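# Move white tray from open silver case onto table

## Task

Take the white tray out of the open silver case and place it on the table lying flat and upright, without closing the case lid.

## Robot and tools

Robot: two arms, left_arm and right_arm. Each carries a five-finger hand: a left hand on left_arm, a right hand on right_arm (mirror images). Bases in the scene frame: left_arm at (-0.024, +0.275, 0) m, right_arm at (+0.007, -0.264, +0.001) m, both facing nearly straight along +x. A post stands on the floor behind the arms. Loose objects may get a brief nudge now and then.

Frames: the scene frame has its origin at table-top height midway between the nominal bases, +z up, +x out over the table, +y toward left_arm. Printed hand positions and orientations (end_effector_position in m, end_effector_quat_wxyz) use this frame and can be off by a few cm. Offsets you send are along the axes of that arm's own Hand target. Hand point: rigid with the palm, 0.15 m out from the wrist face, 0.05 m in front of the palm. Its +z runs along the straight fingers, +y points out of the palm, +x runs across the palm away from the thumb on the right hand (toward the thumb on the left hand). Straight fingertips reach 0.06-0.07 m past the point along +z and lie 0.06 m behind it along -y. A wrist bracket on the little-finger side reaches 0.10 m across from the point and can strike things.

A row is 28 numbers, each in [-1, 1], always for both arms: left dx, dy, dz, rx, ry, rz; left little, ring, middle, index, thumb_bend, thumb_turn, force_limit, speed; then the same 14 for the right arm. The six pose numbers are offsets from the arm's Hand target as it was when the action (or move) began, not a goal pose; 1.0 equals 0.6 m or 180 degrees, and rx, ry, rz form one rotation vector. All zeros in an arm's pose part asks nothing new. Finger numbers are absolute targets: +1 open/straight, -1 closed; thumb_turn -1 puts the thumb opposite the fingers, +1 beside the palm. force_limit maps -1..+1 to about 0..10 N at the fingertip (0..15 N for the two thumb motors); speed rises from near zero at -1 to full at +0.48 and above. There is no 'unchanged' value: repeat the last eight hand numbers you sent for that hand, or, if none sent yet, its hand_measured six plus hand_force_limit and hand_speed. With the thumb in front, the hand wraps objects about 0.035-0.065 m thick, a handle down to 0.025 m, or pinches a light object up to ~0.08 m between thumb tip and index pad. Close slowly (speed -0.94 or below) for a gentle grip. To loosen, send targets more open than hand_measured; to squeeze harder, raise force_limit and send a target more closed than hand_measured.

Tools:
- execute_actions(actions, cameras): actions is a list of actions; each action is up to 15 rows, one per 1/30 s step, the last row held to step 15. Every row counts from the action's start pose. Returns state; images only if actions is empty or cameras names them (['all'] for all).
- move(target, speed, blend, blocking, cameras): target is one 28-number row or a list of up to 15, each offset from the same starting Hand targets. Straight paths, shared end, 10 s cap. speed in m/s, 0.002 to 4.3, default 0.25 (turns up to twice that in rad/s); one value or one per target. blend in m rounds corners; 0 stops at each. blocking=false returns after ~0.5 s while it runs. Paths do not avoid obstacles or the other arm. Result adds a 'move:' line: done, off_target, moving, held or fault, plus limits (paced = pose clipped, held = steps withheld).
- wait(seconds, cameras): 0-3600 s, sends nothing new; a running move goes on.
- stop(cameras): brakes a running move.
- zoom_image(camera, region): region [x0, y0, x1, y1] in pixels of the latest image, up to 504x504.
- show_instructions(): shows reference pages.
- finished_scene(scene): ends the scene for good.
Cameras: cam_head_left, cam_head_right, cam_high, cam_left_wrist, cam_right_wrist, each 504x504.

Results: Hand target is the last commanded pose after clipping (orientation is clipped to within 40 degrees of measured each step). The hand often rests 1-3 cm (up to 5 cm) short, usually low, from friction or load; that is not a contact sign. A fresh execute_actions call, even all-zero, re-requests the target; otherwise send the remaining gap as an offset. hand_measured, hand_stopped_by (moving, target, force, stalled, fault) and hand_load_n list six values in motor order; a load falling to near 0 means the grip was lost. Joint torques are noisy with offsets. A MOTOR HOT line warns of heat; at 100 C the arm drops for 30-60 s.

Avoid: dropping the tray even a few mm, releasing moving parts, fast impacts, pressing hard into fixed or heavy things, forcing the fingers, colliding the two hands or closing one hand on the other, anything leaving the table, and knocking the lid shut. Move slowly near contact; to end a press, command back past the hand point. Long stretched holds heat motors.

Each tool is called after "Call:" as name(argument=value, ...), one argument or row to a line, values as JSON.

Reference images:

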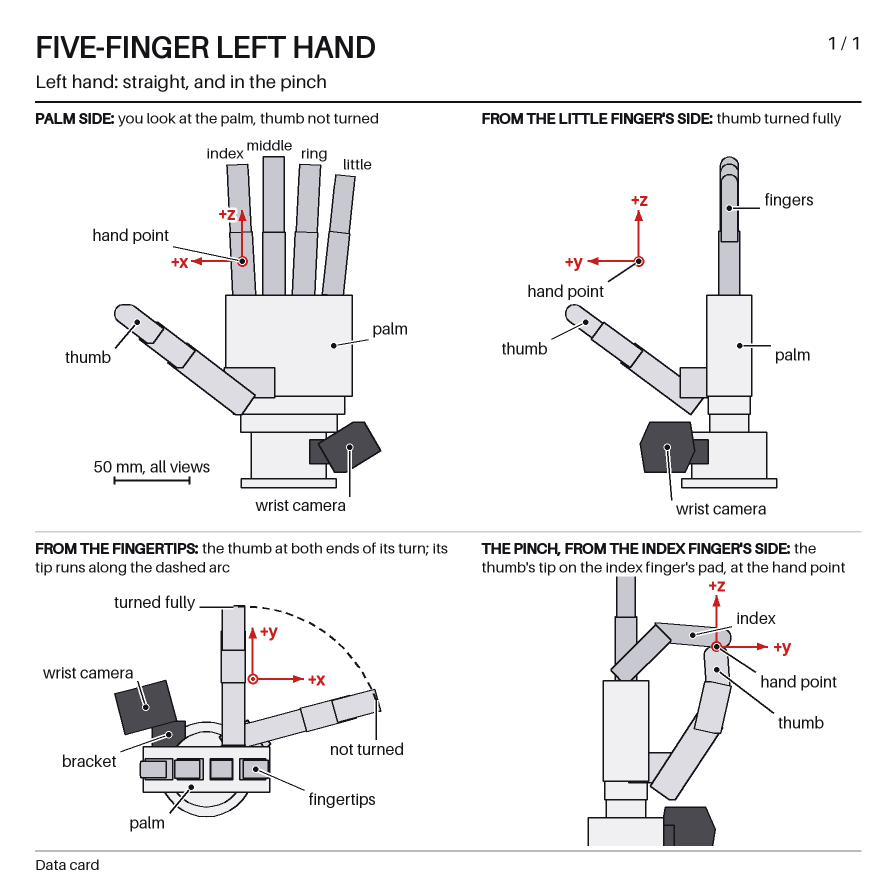

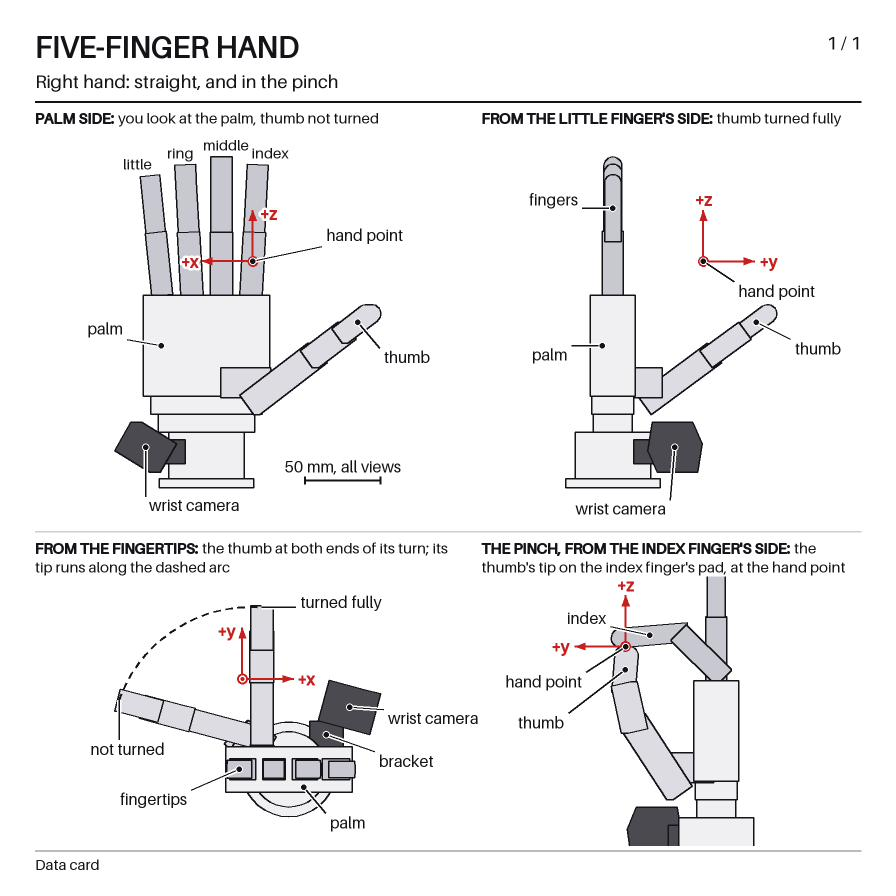

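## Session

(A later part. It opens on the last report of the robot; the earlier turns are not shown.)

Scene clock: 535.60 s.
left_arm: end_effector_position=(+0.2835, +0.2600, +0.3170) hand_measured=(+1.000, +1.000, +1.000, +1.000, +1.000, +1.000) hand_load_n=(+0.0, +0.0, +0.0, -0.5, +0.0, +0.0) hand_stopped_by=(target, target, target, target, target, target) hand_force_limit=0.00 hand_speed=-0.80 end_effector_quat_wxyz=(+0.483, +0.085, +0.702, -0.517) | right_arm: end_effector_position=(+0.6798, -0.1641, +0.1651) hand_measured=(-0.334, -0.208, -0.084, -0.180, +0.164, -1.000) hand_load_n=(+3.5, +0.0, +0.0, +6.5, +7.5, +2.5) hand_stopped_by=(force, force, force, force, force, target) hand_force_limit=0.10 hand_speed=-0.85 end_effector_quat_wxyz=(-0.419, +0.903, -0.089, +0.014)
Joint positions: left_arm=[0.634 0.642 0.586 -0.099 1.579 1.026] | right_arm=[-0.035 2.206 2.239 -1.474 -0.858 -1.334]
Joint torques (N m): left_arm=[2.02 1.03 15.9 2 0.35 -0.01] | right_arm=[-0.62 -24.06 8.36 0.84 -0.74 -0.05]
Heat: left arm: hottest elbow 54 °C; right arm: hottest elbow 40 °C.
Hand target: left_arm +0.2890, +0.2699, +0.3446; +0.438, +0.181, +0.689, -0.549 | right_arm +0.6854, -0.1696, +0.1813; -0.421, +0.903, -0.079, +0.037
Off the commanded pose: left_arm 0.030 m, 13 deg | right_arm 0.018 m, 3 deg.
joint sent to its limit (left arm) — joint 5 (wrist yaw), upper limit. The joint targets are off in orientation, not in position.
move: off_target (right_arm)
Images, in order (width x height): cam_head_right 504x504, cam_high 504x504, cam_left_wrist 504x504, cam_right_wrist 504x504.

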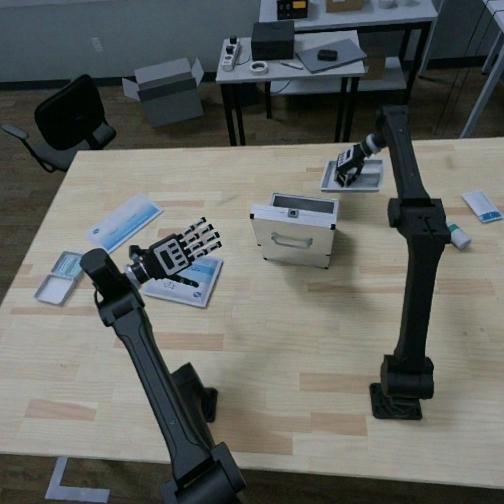

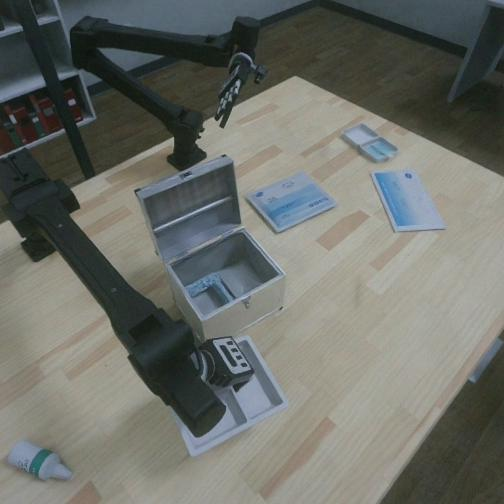

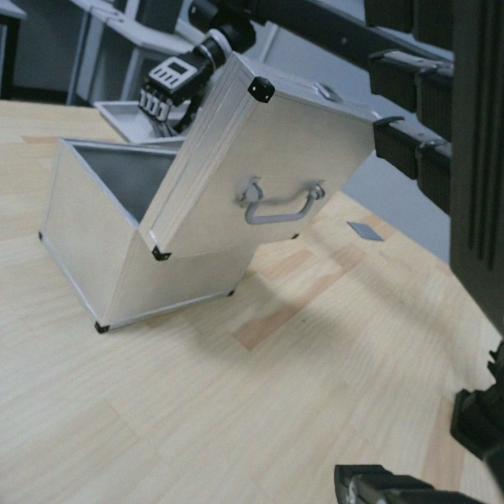

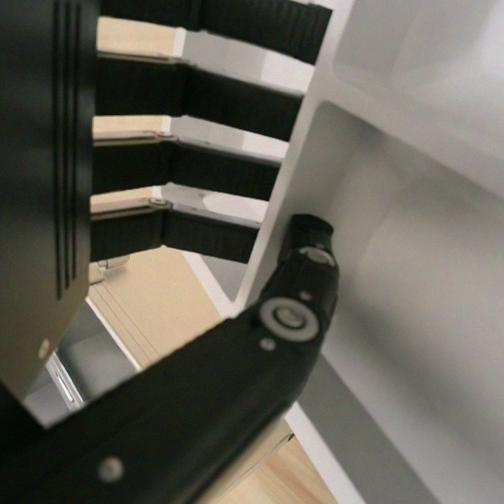

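Call:
move(
  target=[0,0,0,0,0,0,1,1,1,1,1,1,0,-0.8,0,0.1149,0.0965,0,0,0,-0.7,-0.7,-0.7,-0.7,-0.3,-1,0.1,-0.85],
  speed=0.07,
  cameras=["cam_high","cam_left_wrist","cam_right_wrist","cam_head_right"],
)

Scene clock: 543.20 s.
left_arm: end_effector_position=(+0.2835, +0.2600, +0.3170) hand_measured=(+1.000, +1.000, +1.000, +1.000, +1.000, +1.000) hand_load_n=(-0.5, +0.0, +0.0, +0.0, +0.0, +0.0) hand_stopped_by=(target, target, target, target, target, target) hand_force_limit=0.00 hand_speed=-0.80 end_effector_quat_wxyz=(+0.483, +0.085, +0.702, -0.517) | right_arm: end_effector_position=(+0.6785, -0.1641, +0.0865) hand_measured=(-0.334, -0.208, -0.084, -0.180, +0.164, -1.000) hand_load_n=(+3.5, +0.0, +0.0, +6.5, +7.5, +2.0) hand_stopped_by=(force, force, force, force, force, target) hand_force_limit=0.10 hand_speed=-0.85 end_effector_quat_wxyz=(-0.420, +0.903, -0.085, +0.022)
Joint positions: left_arm=[0.634 0.642 0.586 -0.099 1.579 1.026] | right_arm=[-0.035 2.206 2.032 -1.25 -0.858 -1.336]
Joint torques (N m): left_arm=[2.26 1.08 15.9 2.04 0.35 -0.01] | right_arm=[-0.62 -22.24 8.23 0.87 -0.74 -0.03]
Heat: left arm: hottest elbow 54 °C; right arm: hottest elbow 39 °C.
Hand target: left_arm +0.2890, +0.2699, +0.3446; +0.438, +0.181, +0.689, -0.549 | right_arm +0.6854, -0.1695, +0.0913; -0.421, +0.903, -0.079, +0.037
Off the commanded pose: left_arm 0.030 m, 13 deg | right_arm 0.010 m, 2 deg.
joint sent to its limit (left arm) — joint 5 (wrist yaw), upper limit. The joint targets are off in orientation, not in position.
move: done
Images, in order (width x height): cam_head_right 504x504, cam_high 504x504, cam_left_wrist 504x504, cam_right_wrist 504x504.

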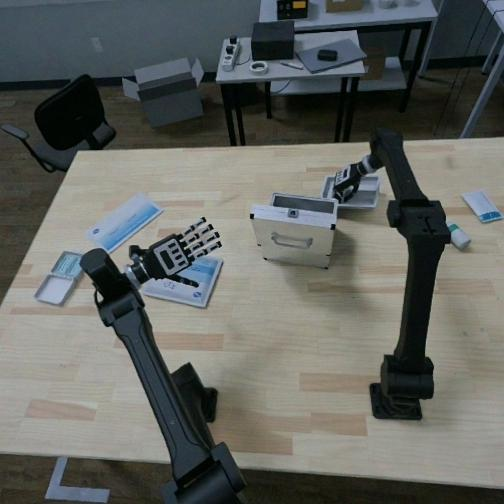

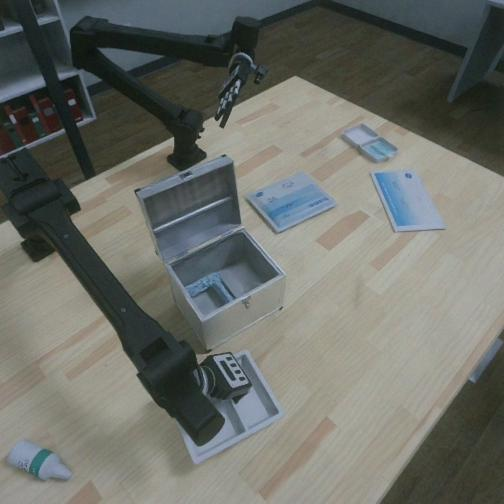

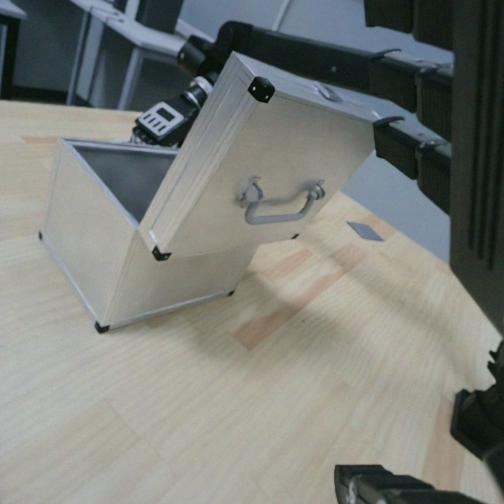

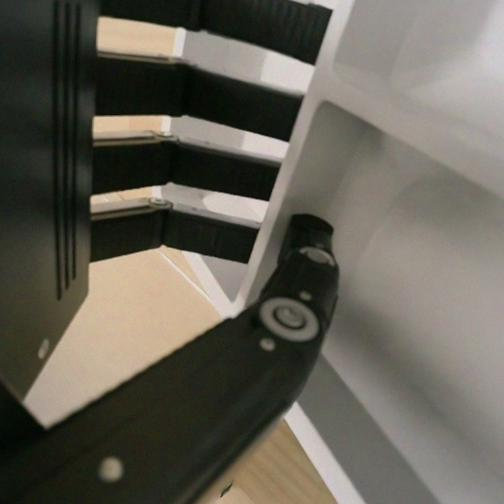

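Call:
move(
  target=[0,0,0,0,0,0,1,1,1,1,1,1,0,-0.8,0,0.0447,0.0375,0,0,0,-0.7,-0.7,-0.7,-0.7,-0.3,-1,0.1,-0.85],
  speed=0.04,
  cameras=["cam_high","cam_right_wrist"],
)

Call:
zoom_image(
  camera="cam_high",
  region=[160, 320, 320, 480],
)

Scene clock: 547.50 s.
left_arm: end_effector_position=(+0.2835, +0.2600, +0.3170) hand_measured=(+1.000, +1.000, +1.000, +1.000, +1.000, +1.000) hand_load_n=(+0.0, +0.0, +0.0, +0.0, +0.0, +0.0) hand_stopped_by=(target, target, target, target, target, target) hand_force_limit=0.00 hand_speed=-0.80 end_effector_quat_wxyz=(+0.483, +0.085, +0.702, -0.517) | right_arm: end_effector_position=(+0.6809, -0.1642, +0.0669) hand_measured=(-0.334, -0.208, -0.084, -0.180, +0.164, -1.000) hand_load_n=(+2.0, +1.5, +0.0, +6.0, +10.0, +2.5) hand_stopped_by=(force, force, force, force, force, target) hand_force_limit=0.10 hand_speed=-0.85 end_effector_quat_wxyz=(-0.420, +0.903, -0.079, +0.034)
Joint positions: left_arm=[0.634 0.642 0.586 -0.099 1.579 1.026] | right_arm=[-0.035 2.206 1.98 -1.172 -0.858 -1.336]
Joint torques (N m): left_arm=[2.14 0.97 15.91 2.03 0.36 -0.02] | right_arm=[-0.62 -20.31 7.88 0.85 -0.74 -0.02]
Heat: left arm: hottest elbow 54 °C; right arm: hottest elbow 39 °C.
Hand target: left_arm +0.2890, +0.2699, +0.3446; +0.438, +0.181, +0.689, -0.549 | right_arm +0.6854, -0.1694, +0.0563; -0.421, +0.903, -0.079, +0.037
Off the commanded pose: left_arm 0.030 m, 13 deg | right_arm 0.013 m, 0 deg.
joint sent to its limit (left arm) — joint 5 (wrist yaw), upper limit. The joint targets are off in orientation, not in position.
move: off_target (right_arm)

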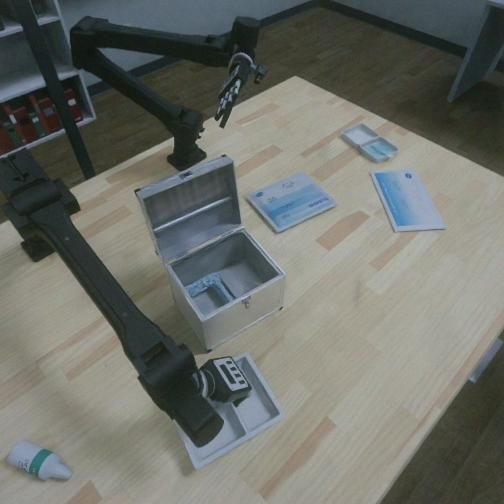

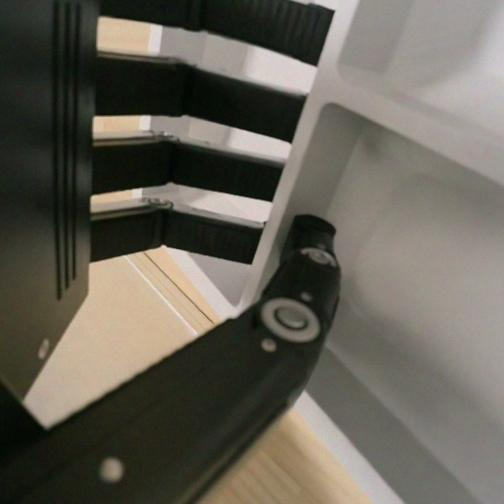

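Scaled by 3.150 from the camera's image (finer frame: 720x720).

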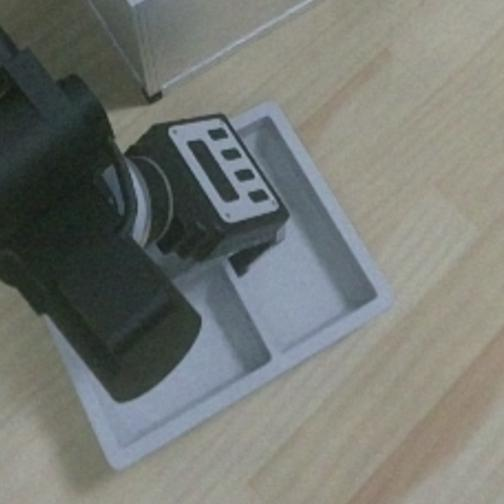

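Call:
move(
  target=[0,0,0,0,0,0,1,1,1,1,1,1,0,-0.8,0,0.0128,0.0107,0,0,0,-0.7,-0.7,-0.7,-0.7,-0.3,-1,0.1,-0.85],
  speed=0.03,
  cameras=["cam_high","cam_right_wrist"],
)

Call:
zoom_image(
  camera="cam_high",
  region=[160, 320, 320, 480],
)

Scene clock: 552.50 s.
left_arm: end_effector_position=(+0.2835, +0.2600, +0.3170) hand_measured=(+1.000, +1.000, +1.000, +1.000, +1.000, +1.000) hand_load_n=(+0.0, +0.0, +0.0, +0.0, +0.0, +0.0) hand_stopped_by=(target, target, target, target, target, target) hand_force_limit=0.00 hand_speed=-0.80 end_effector_quat_wxyz=(+0.483, +0.085, +0.702, -0.517) | right_arm: end_effector_position=(+0.6827, -0.1640, +0.0631) hand_measured=(-0.334, -0.208, -0.084, -0.180, +0.164, -1.000) hand_load_n=(+1.5, +1.0, +1.0, +6.0, +11.0, +2.5) hand_stopped_by=(force, force, force, force, force, target) hand_force_limit=0.10 hand_speed=-0.85 end_effector_quat_wxyz=(-0.421, +0.903, -0.076, +0.039)
Joint positions: left_arm=[0.634 0.642 0.586 -0.099 1.579 1.026] | right_arm=[-0.035 2.206 1.97 -1.15 -0.86 -1.338]
Joint torques (N m): left_arm=[1.96 1.14 15.91 1.99 0.35 -0.03] | right_arm=[-0.62 -19.72 7.62 0.92 -0.69 -0.01]
Motor temperatures (°C): left_arm=[29 29 55 28 28 29] | right_arm=[30 35 38 30 31 25]
Heat: left arm: hottest elbow 55 °C; right arm: hottest elbow 38 °C.
Hand target: left_arm +0.2890, +0.2699, +0.3446; +0.438, +0.181, +0.689, -0.549 | right_arm +0.6854, -0.1695, +0.0462; -0.421, +0.903, -0.079, +0.037
Off the commanded pose: left_arm 0.030 m, 13 deg | right_arm 0.018 m, 0 deg.
joint sent to its limit (left arm) — joint 5 (wrist yaw), upper limit. The joint targets are off in orientation, not in position.
move: off_target (right_arm)

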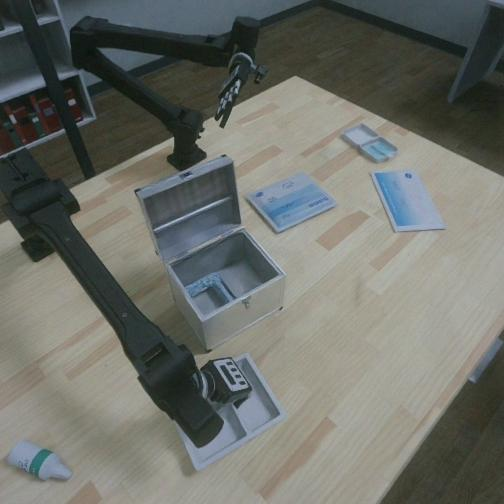

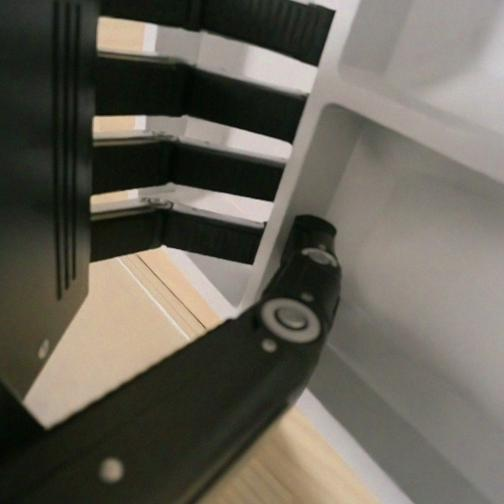

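Scaled by 3.150 from the camera's image (finer frame: 720x720).

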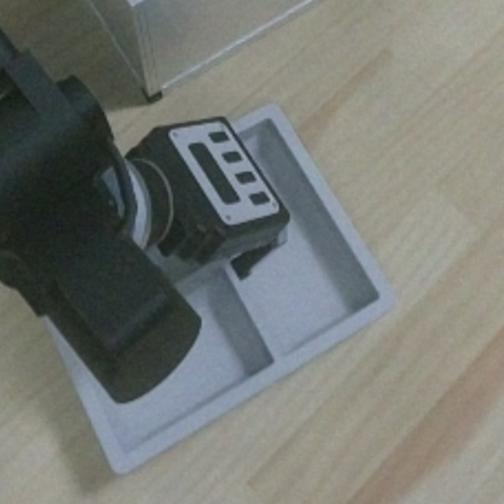

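Call:
execute_actions(
  actions=[],
  cameras=["cam_head_left","cam_head_right"],
)

Call:
zoom_image(
  camera="cam_head_right",
  region=[300, 140, 400, 240],
)

Call:
zoom_image(
  camera="cam_head_left",
  region=[300, 140, 400, 240],
)

Scene clock: 557.47 s.
left_arm: end_effector_position=(+0.2835, +0.2600, +0.3170) hand_measured=(+1.000, +1.000, +1.000, +1.000, +1.000, +1.000) hand_load_n=(+0.0, +0.0, +0.0, +0.0, +0.0, +0.0) hand_stopped_by=(target, target, target, target, target, target) hand_force_limit=0.00 hand_speed=-0.80 end_effector_quat_wxyz=(+0.483, +0.085, +0.702, -0.517) | right_arm: end_effector_position=(+0.6827, -0.1640, +0.0631) hand_measured=(-0.334, -0.208, -0.084, -0.180, +0.164, -1.000) hand_load_n=(+1.5, +1.5, +0.5, +6.0, +11.0, +2.5) hand_stopped_by=(force, force, force, force, force, target) hand_force_limit=0.10 hand_speed=-0.85 end_effector_quat_wxyz=(-0.421, +0.903, -0.076, +0.039)
Joint positions: left_arm=[0.634 0.642 0.586 -0.099 1.579 1.026] | right_arm=[-0.035 2.206 1.97 -1.15 -0.86 -1.338]
Joint velocities: within noise
Joint torques (N m): left_arm=[2.08 0.97 15.87 2 0.36 -0.01] | right_arm=[-0.62 -19.72 7.64 0.91 -0.69 0]
Motor temperatures (°C): left_arm=[29 29 55 28 28 29] | right_arm=[30 35 38 30 31 25]
Heat: left arm: hottest elbow 55 °C; right arm: hottest elbow 38 °C.
Hand target: left_arm +0.2890, +0.2699, +0.3446; +0.438, +0.181, +0.689, -0.549 | right_arm +0.6854, -0.1695, +0.0462; -0.421, +0.903, -0.079, +0.037
Off the commanded pose: left_arm 0.030 m, 13 deg | right_arm 0.018 m, 0 deg.
Images, in order (width x height): cam_head_left 504x504, cam_head_right 504x504.

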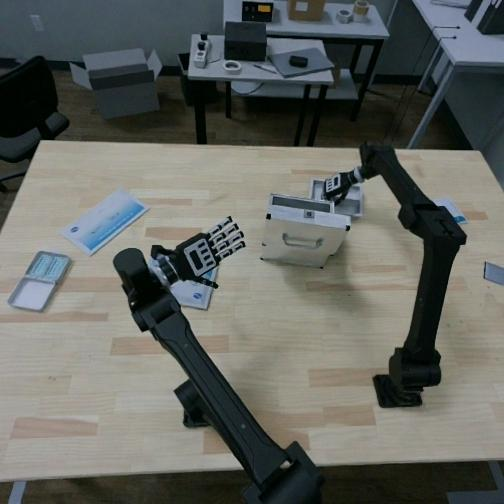

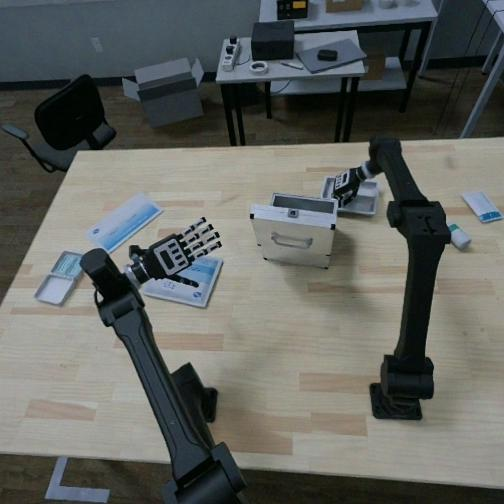

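Scaled by 5.040 from the camera's image (finer frame: 720x720).

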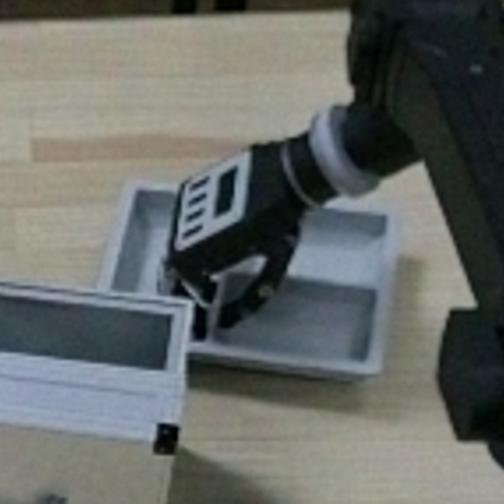

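Scaled by 5.040 from the camera's image (finer frame: 720x720).

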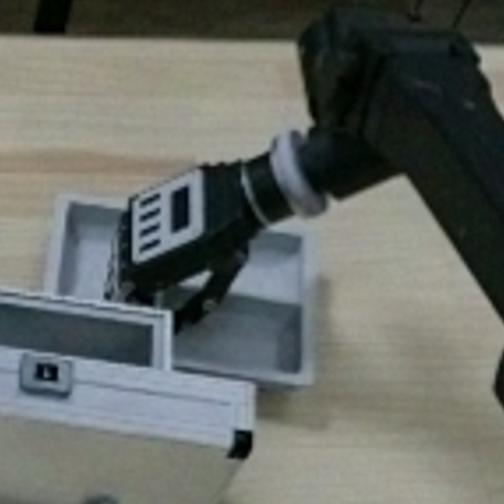

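Call:
move(
  target=[0,0,0,0,0,0,1,1,1,1,1,1,0,-0.8,0,0,0,0.0241,0.0056,-0.0067,-0.7,-0.7,-0.7,-0.7,-0.3,-1,0.1,-0.85],
  speed=0.03,
  cameras=["cam_high","cam_head_right","cam_right_wrist"],
)

Call:
zoom_image(
  camera="cam_high",
  region=[160, 320, 320, 480],
)

Call:
zoom_image(
  camera="cam_head_right",
  region=[300, 140, 400, 240],
)

Scene clock: 564.93 s.
left_arm: end_effector_position=(+0.2835, +0.2600, +0.3170) hand_measured=(+1.000, +1.000, +1.000, +1.000, +1.000, +1.000) hand_load_n=(-0.5, +0.0, +0.0, +0.5, +0.0, +0.0) hand_stopped_by=(target, target, target, target, target, target) hand_force_limit=0.00 hand_speed=-0.80 end_effector_quat_wxyz=(+0.483, +0.085, +0.702, -0.517) | right_arm: end_effector_position=(+0.6836, -0.1601, +0.0592) hand_measured=(-0.334, -0.208, -0.084, -0.180, +0.164, -1.000) hand_load_n=(+2.0, +1.5, +0.0, +6.0, +10.0, +2.5) hand_stopped_by=(force, force, force, force, force, target) hand_force_limit=0.10 hand_speed=-0.85 end_effector_quat_wxyz=(-0.457, +0.885, -0.070, +0.047)
Joint positions: left_arm=[0.634 0.642 0.586 -0.099 1.579 1.026] | right_arm=[-0.048 2.202 1.927 -1.088 -0.94 -1.339]
Joint torques (N m): left_arm=[2.14 1.03 15.87 2 0.36 -0.02] | right_arm=[-0.91 -20.72 6.8 1.22 -0.45 -0.05]
Motor temperatures (°C): left_arm=[29 29 55 28 28 29] | right_arm=[30 35 37 30 31 25]
Heat: left arm: hottest elbow 55 °C; right arm: hottest elbow 37 °C.
Hand target: left_arm +0.2890, +0.2699, +0.3446; +0.438, +0.181, +0.689, -0.549 | right_arm +0.6855, -0.1695, +0.0462; -0.454, +0.887, -0.072, +0.053
Off the commanded pose: left_arm 0.030 m, 13 deg | right_arm 0.016 m, 1 deg.
joint sent to its limit (left arm) — joint 5 (wrist yaw), upper limit. The joint targets are off in orientation, not in position.
move: off_target (right_arm)
Images, in order (width x height): cam_head_right 504x504, cam_high 504x504, cam_right_wrist 504x504.

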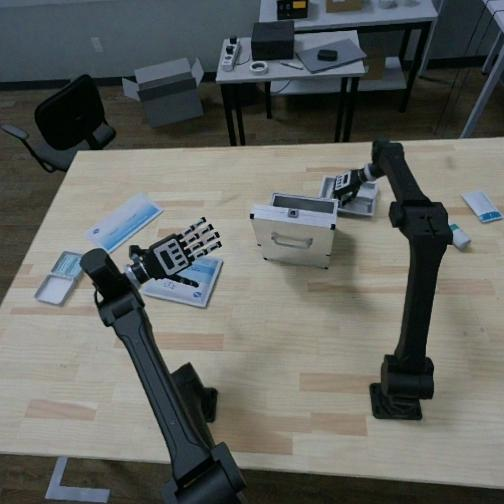

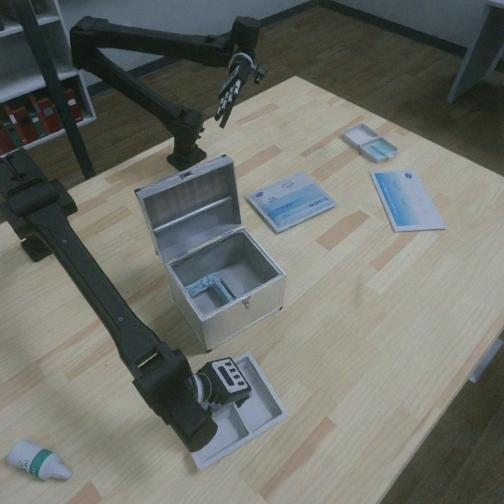

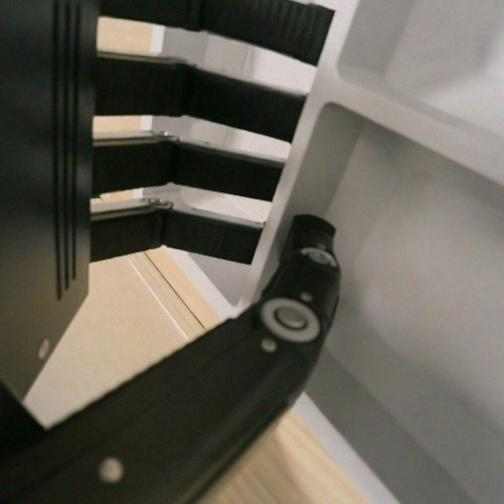

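Scaled by 3.150 from the camera's image (finer frame: 720x720).

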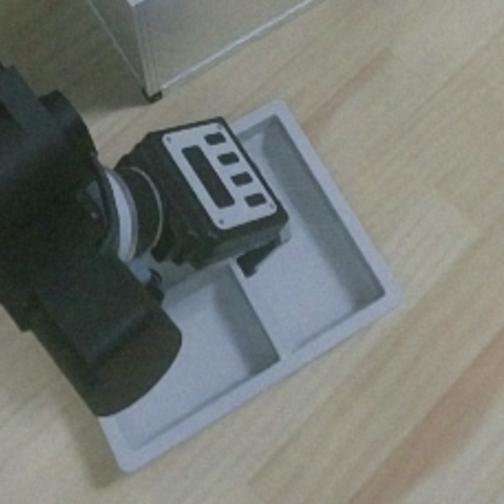

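Scaled by 5.040 from the camera's image (finer frame: 720x720).

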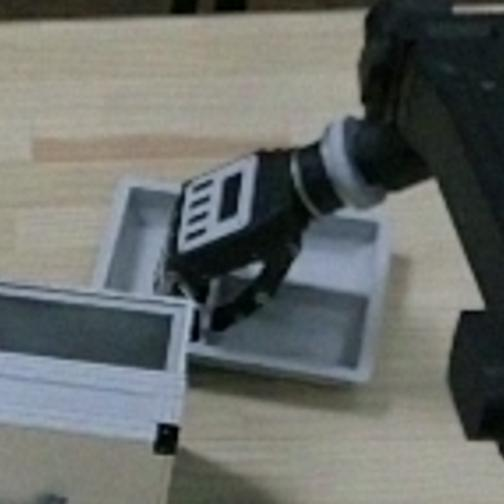

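Call:
move(
  target=[0,0,0,0,0,0,1,1,1,1,1,1,0,-0.8,0,0.0143,0.0139,0,0,0,-0.7,-0.7,-0.7,-0.7,-0.3,-1,0.1,-0.85],
  speed=0.03,
  cameras=["cam_high","cam_head_right","cam_right_wrist"],
)

Call:
zoom_image(
  camera="cam_high",
  region=[160, 320, 320, 480],
)

Call:
zoom_image(
  camera="cam_head_right",
  region=[300, 140, 400, 240],
)

Scene clock: 570.57 s.
left_arm: end_effector_position=(+0.2835, +0.2600, +0.3170) hand_measured=(+1.000, +1.000, +1.000, +1.000, +1.000, +1.000) hand_load_n=(+0.0, +0.0, +0.0, +0.0, +0.0, +0.0) hand_stopped_by=(target, target, target, target, target, target) hand_force_limit=0.00 hand_speed=-0.80 end_effector_quat_wxyz=(+0.483, +0.085, +0.702, -0.517) | right_arm: end_effector_position=(+0.6848, -0.1595, +0.0584) hand_measured=(-0.334, -0.208, -0.084, -0.180, +0.164, -1.000) hand_load_n=(+3.0, +1.5, +0.0, +5.0, +9.5, +2.0) hand_stopped_by=(force, force, force, force, force, target) hand_force_limit=0.10 hand_speed=-0.85 end_effector_quat_wxyz=(-0.460, +0.884, -0.070, +0.052)
Joint positions: left_arm=[0.634 0.642 0.586 -0.099 1.579 1.026] | right_arm=[-0.049 2.199 1.918 -1.068 -0.945 -1.332]
Joint torques (N m): left_arm=[2.14 0.97 15.87 2.02 0.36 -0.01] | right_arm=[-0.67 -19.6 6.49 1.44 -0.26 -0.09]
Motor temperatures (°C): left_arm=[29 29 55 28 28 29] | right_arm=[30 35 37 30 31 25]
Heat: left arm: hottest elbow 55 °C; right arm: hottest elbow 37 °C.
Hand target: left_arm +0.2890, +0.2699, +0.3446; +0.438, +0.181, +0.689, -0.549 | right_arm +0.6860, -0.1677, +0.0345; -0.454, +0.887, -0.072, +0.053
Off the commanded pose: left_arm 0.030 m, 13 deg | right_arm 0.026 m, 1 deg.
joint sent to its limit (left arm) — joint 5 (wrist yaw), upper limit. The joint targets are off in orientation, not in position.
move: off_target (right_arm)
Images, in order (width x height): cam_head_right 504x504, cam_high 504x504, cam_right_wrist 504x504.

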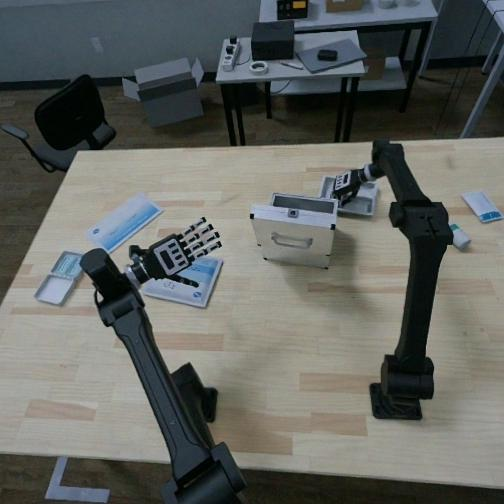

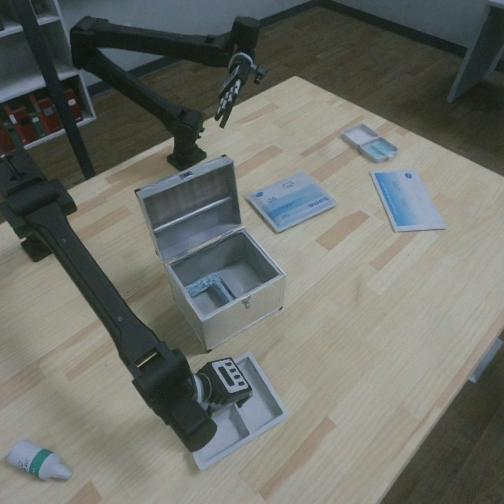

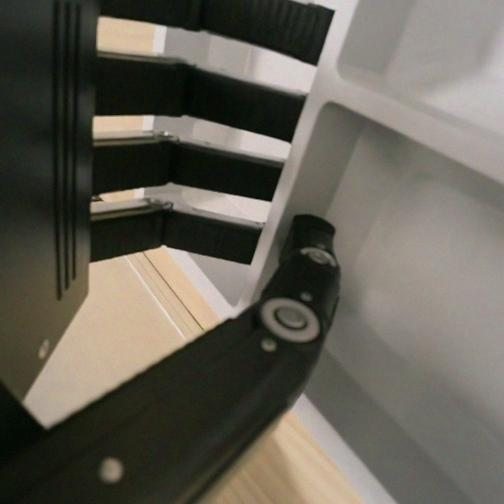

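Scaled by 3.150 from the camera's image (finer frame: 720x720).

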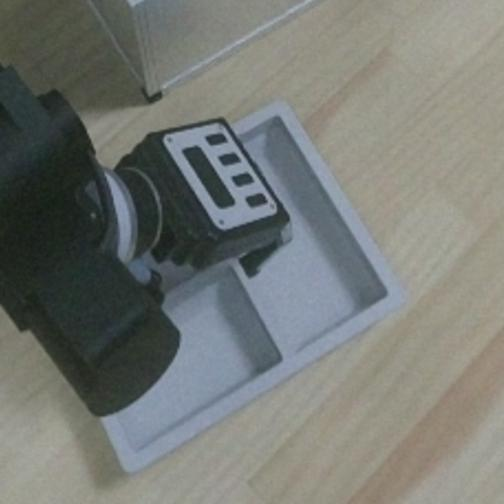

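Scaled by 5.040 from the camera's image (finer frame: 720x720).

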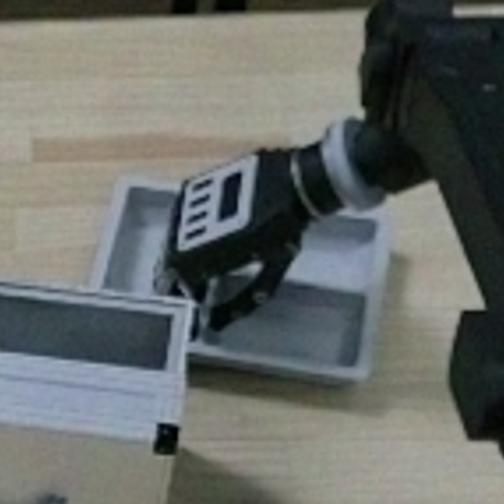

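Call:
zoom_image(
  camera="cam_high",
  region=[185, 400, 255, 480],
)

Call:
zoom_image(
  camera="cam_high",
  region=[240, 380, 310, 450],
)

Call:
zoom_image(
  camera="cam_head_right",
  region=[330, 170, 390, 230],
)

Scaled by 6.300 from the camera's image (finer frame: 720x720).

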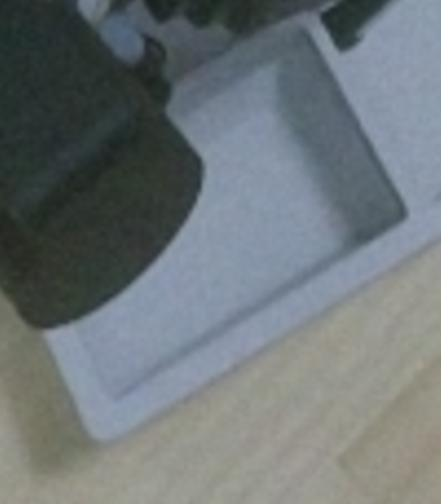

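Scaled by 7.200 from the camera's image (finer frame: 720x720).

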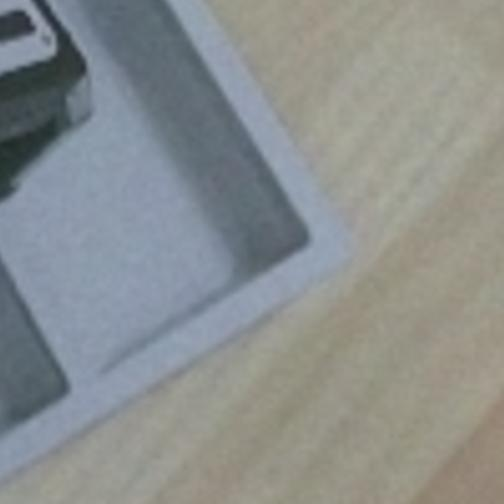

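Scaled by 8.400 from the camera's image (finer frame: 720x720).

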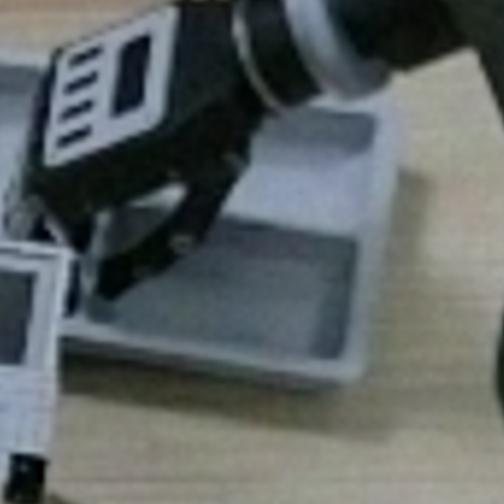

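Call:
move(
  target=[0,0,0,0,0,0,1,1,1,1,1,1,0,-0.8,0,0,0,0.0174,0.0043,-0.0051,-0.7,-0.7,-0.7,-0.7,-0.3,-1,0.1,-0.85],
  speed=0.03,
  cameras=["cam_high","cam_head_right","cam_right_wrist"],
)

Call:
zoom_image(
  camera="cam_high",
  region=[185, 400, 255, 480],
)

Call:
zoom_image(
  camera="cam_head_right",
  region=[330, 170, 390, 230],
)

Scene clock: 590.77 s.
left_arm: end_effector_position=(+0.2835, +0.2600, +0.3170) hand_measured=(+1.000, +1.000, +1.000, +1.000, +1.000, +1.000) hand_load_n=(+0.0, +0.0, +0.0, +0.0, +0.0, +0.0) hand_stopped_by=(target, target, target, target, target, target) hand_force_limit=0.00 hand_speed=-0.80 end_effector_quat_wxyz=(+0.483, +0.085, +0.702, -0.517) | right_arm: end_effector_position=(+0.6847, -0.1598, +0.0586) hand_measured=(-0.334, -0.208, -0.084, -0.180, +0.164, -1.000) hand_load_n=(+5.0, +1.0, +0.0, +4.5, +8.5, +1.5) hand_stopped_by=(force, force, force, force, force, target) hand_force_limit=0.10 hand_speed=-0.85 end_effector_quat_wxyz=(-0.483, +0.871, -0.066, +0.062)
Joint positions: left_arm=[0.634 0.642 0.586 -0.099 1.579 1.026] | right_arm=[-0.061 2.188 1.879 -1.014 -0.998 -1.329]
Joint torques (N m): left_arm=[2.08 1.03 15.91 2.02 0.36 -0.01] | right_arm=[-0.67 -19.55 6.5 1.44 -0.27 -0.13]
Motor temperatures (°C): left_arm=[29 29 55 28 28 29] | right_arm=[30 38 36 30 30 25]
Heat: left arm: hottest elbow 55 °C; right arm: hottest shoulder 38 °C.
Hand target: left_arm +0.2890, +0.2699, +0.3446; +0.438, +0.181, +0.689, -0.549 | right_arm +0.6860, -0.1679, +0.0343; -0.477, +0.874, -0.066, +0.064
Off the commanded pose: left_arm 0.030 m, 13 deg | right_arm 0.025 m, 1 deg.
joint sent to its limit (left arm) — joint 5 (wrist yaw), upper limit. The joint targets are off in orientation, not in position.
move: off_target (right_arm)
Images, in order (width x height): cam_head_right 504x504, cam_high 504x504, cam_right_wrist 504x504.

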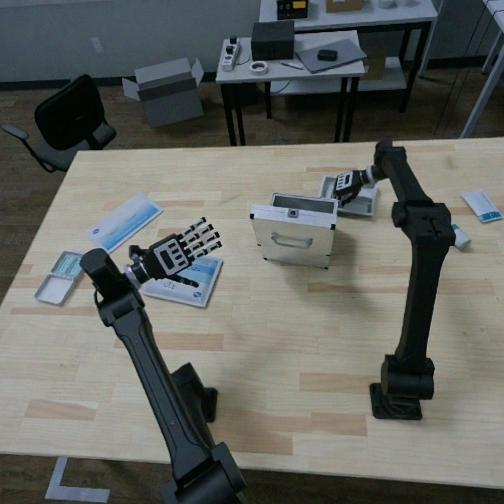

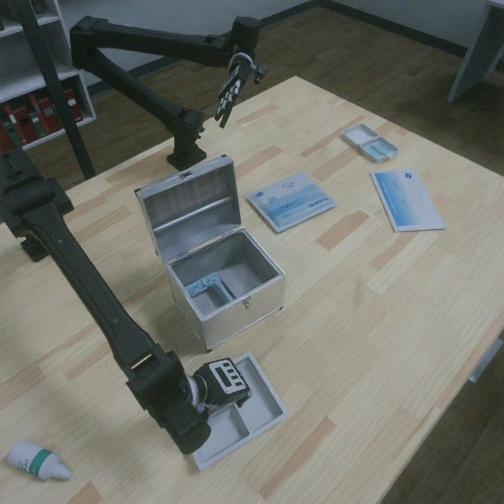

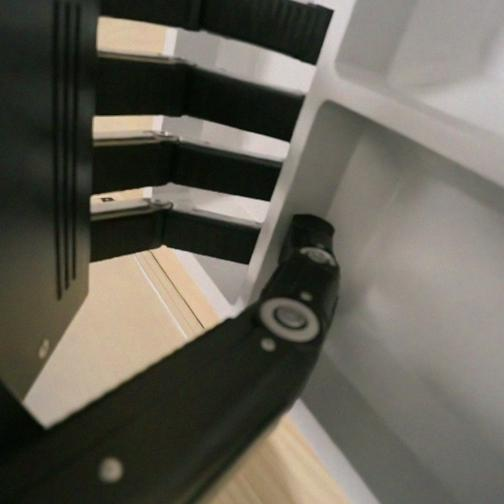

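Scaled by 6.300 from the camera's image (finer frame: 720x720).

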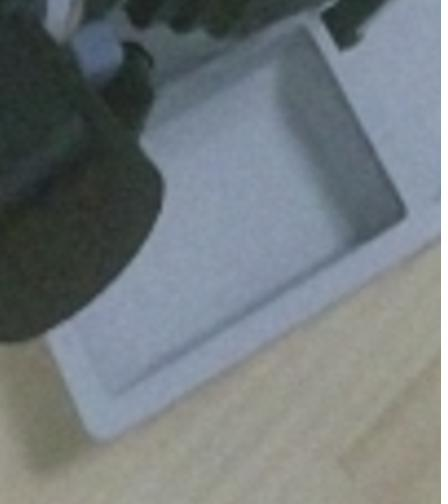

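Scaled by 8.400 from the camera's image (finer frame: 720x720).

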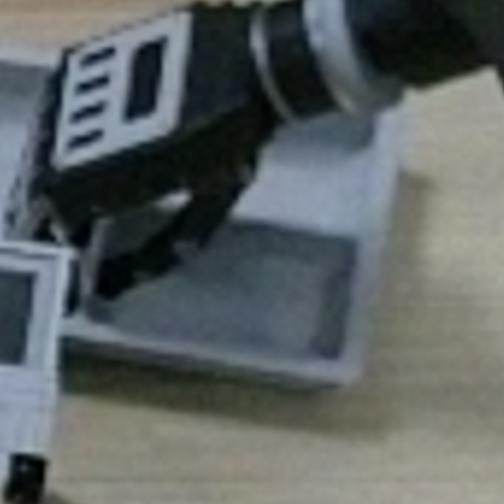

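Call:
move(
  target=[
    [0,0,0,0,0,0,1,1,1,1,1,1,0,-0.8,0.0012,-0.021,-0.0134,0,0,0,-0.7,-0.7,-0.7,-0.7,-0.3,-1,0.1,-0.85],
    [0,0,0,0,0,0,1,1,1,1,1,1,0,-0.8,0.0012,-0.021,-0.0134,0,0,0,0.0,0.0,0.05,0.0,0.5,-1,0.1,-0.85],
  ],
  speed=0.02,
  cameras=["cam_high","cam_head_right","cam_right_wrist"],
)

Call:
zoom_image(
  camera="cam_high",
  region=[185, 400, 255, 480],
)

Scene clock: 602.33 s.
left_arm: end_effector_position=(+0.2835, +0.2600, +0.3170) hand_measured=(+1.000, +1.000, +1.000, +1.000, +1.000, +1.000) hand_load_n=(+0.0, +0.0, +0.0, +0.0, +0.0, +0.0) hand_stopped_by=(target, target, target, target, target, target) hand_force_limit=0.00 hand_speed=-0.80 end_effector_quat_wxyz=(+0.483, +0.085, +0.702, -0.517) | right_arm: end_effector_position=(+0.6852, -0.1612, +0.0578) hand_measured=(+0.000, +0.000, +0.050, +0.000, +0.500, -1.000) hand_load_n=(+0.0, +0.0, +0.0, +0.0, +0.0, +0.0) hand_stopped_by=(target, target, target, target, target, target) hand_force_limit=0.10 hand_speed=-0.85 end_effector_quat_wxyz=(-0.479, +0.873, -0.064, +0.064)
Joint positions: left_arm=[0.634 0.642 0.586 -0.099 1.579 1.026] | right_arm=[-0.061 2.187 1.879 -1.014 -0.99 -1.337]
Joint torques (N m): left_arm=[2.14 0.85 15.91 2.02 0.35 -0.01] | right_arm=[-0.67 -20.37 7.72 0.44 -0.58 -0.04]
Motor temperatures (°C): left_arm=[29 29 55 28 28 29] | right_arm=[30 37 36 30 30 25]
Heat: left arm: hottest elbow 55 °C; right arm: hottest shoulder 37 °C.
Hand target: left_arm +0.2890, +0.2699, +0.3446; +0.438, +0.181, +0.689, -0.549 | right_arm +0.6861, -0.1679, +0.0494; -0.477, +0.874, -0.066, +0.064
Off the commanded pose: left_arm 0.030 m, 13 deg | right_arm 0.011 m, 0 deg.
joint sent to its limit (left arm) — joint 5 (wrist yaw), upper limit. The joint targets are off in orientation, not in position.
move: off_target (right_arm); target 2's new numbers were sent with right_arm's hand 0.013 m and 1 deg from that target
Images, in order (width x height): cam_head_right 504x504, cam_high 504x504, cam_right_wrist 504x504.

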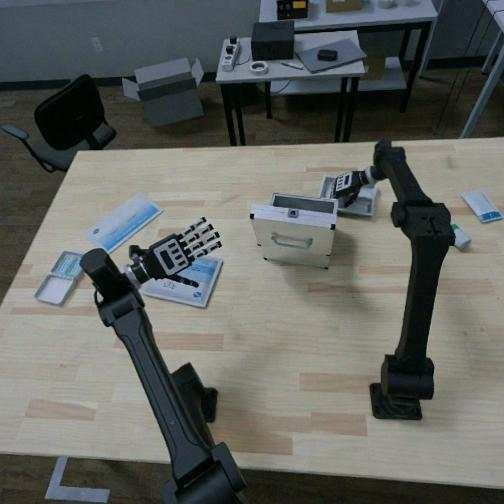

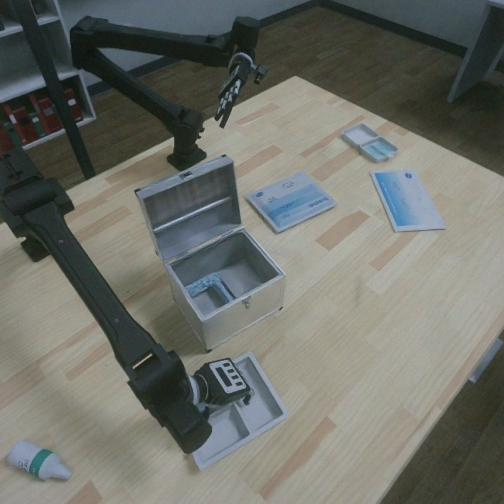

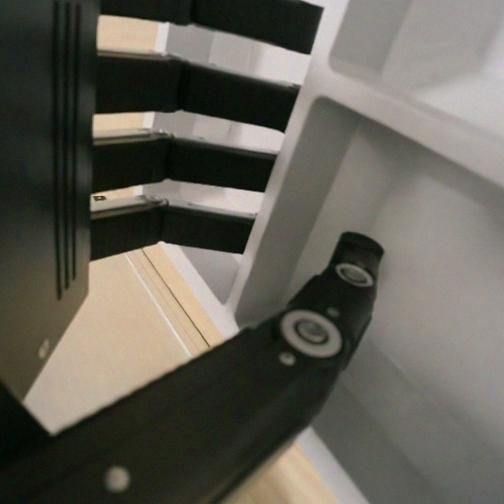

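Scaled by 6.300 from the camera's image (finer frame: 720x720).

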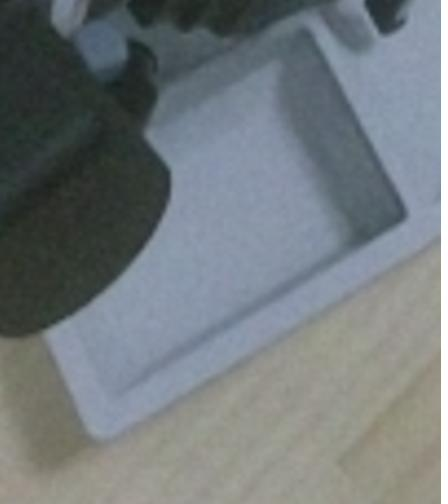

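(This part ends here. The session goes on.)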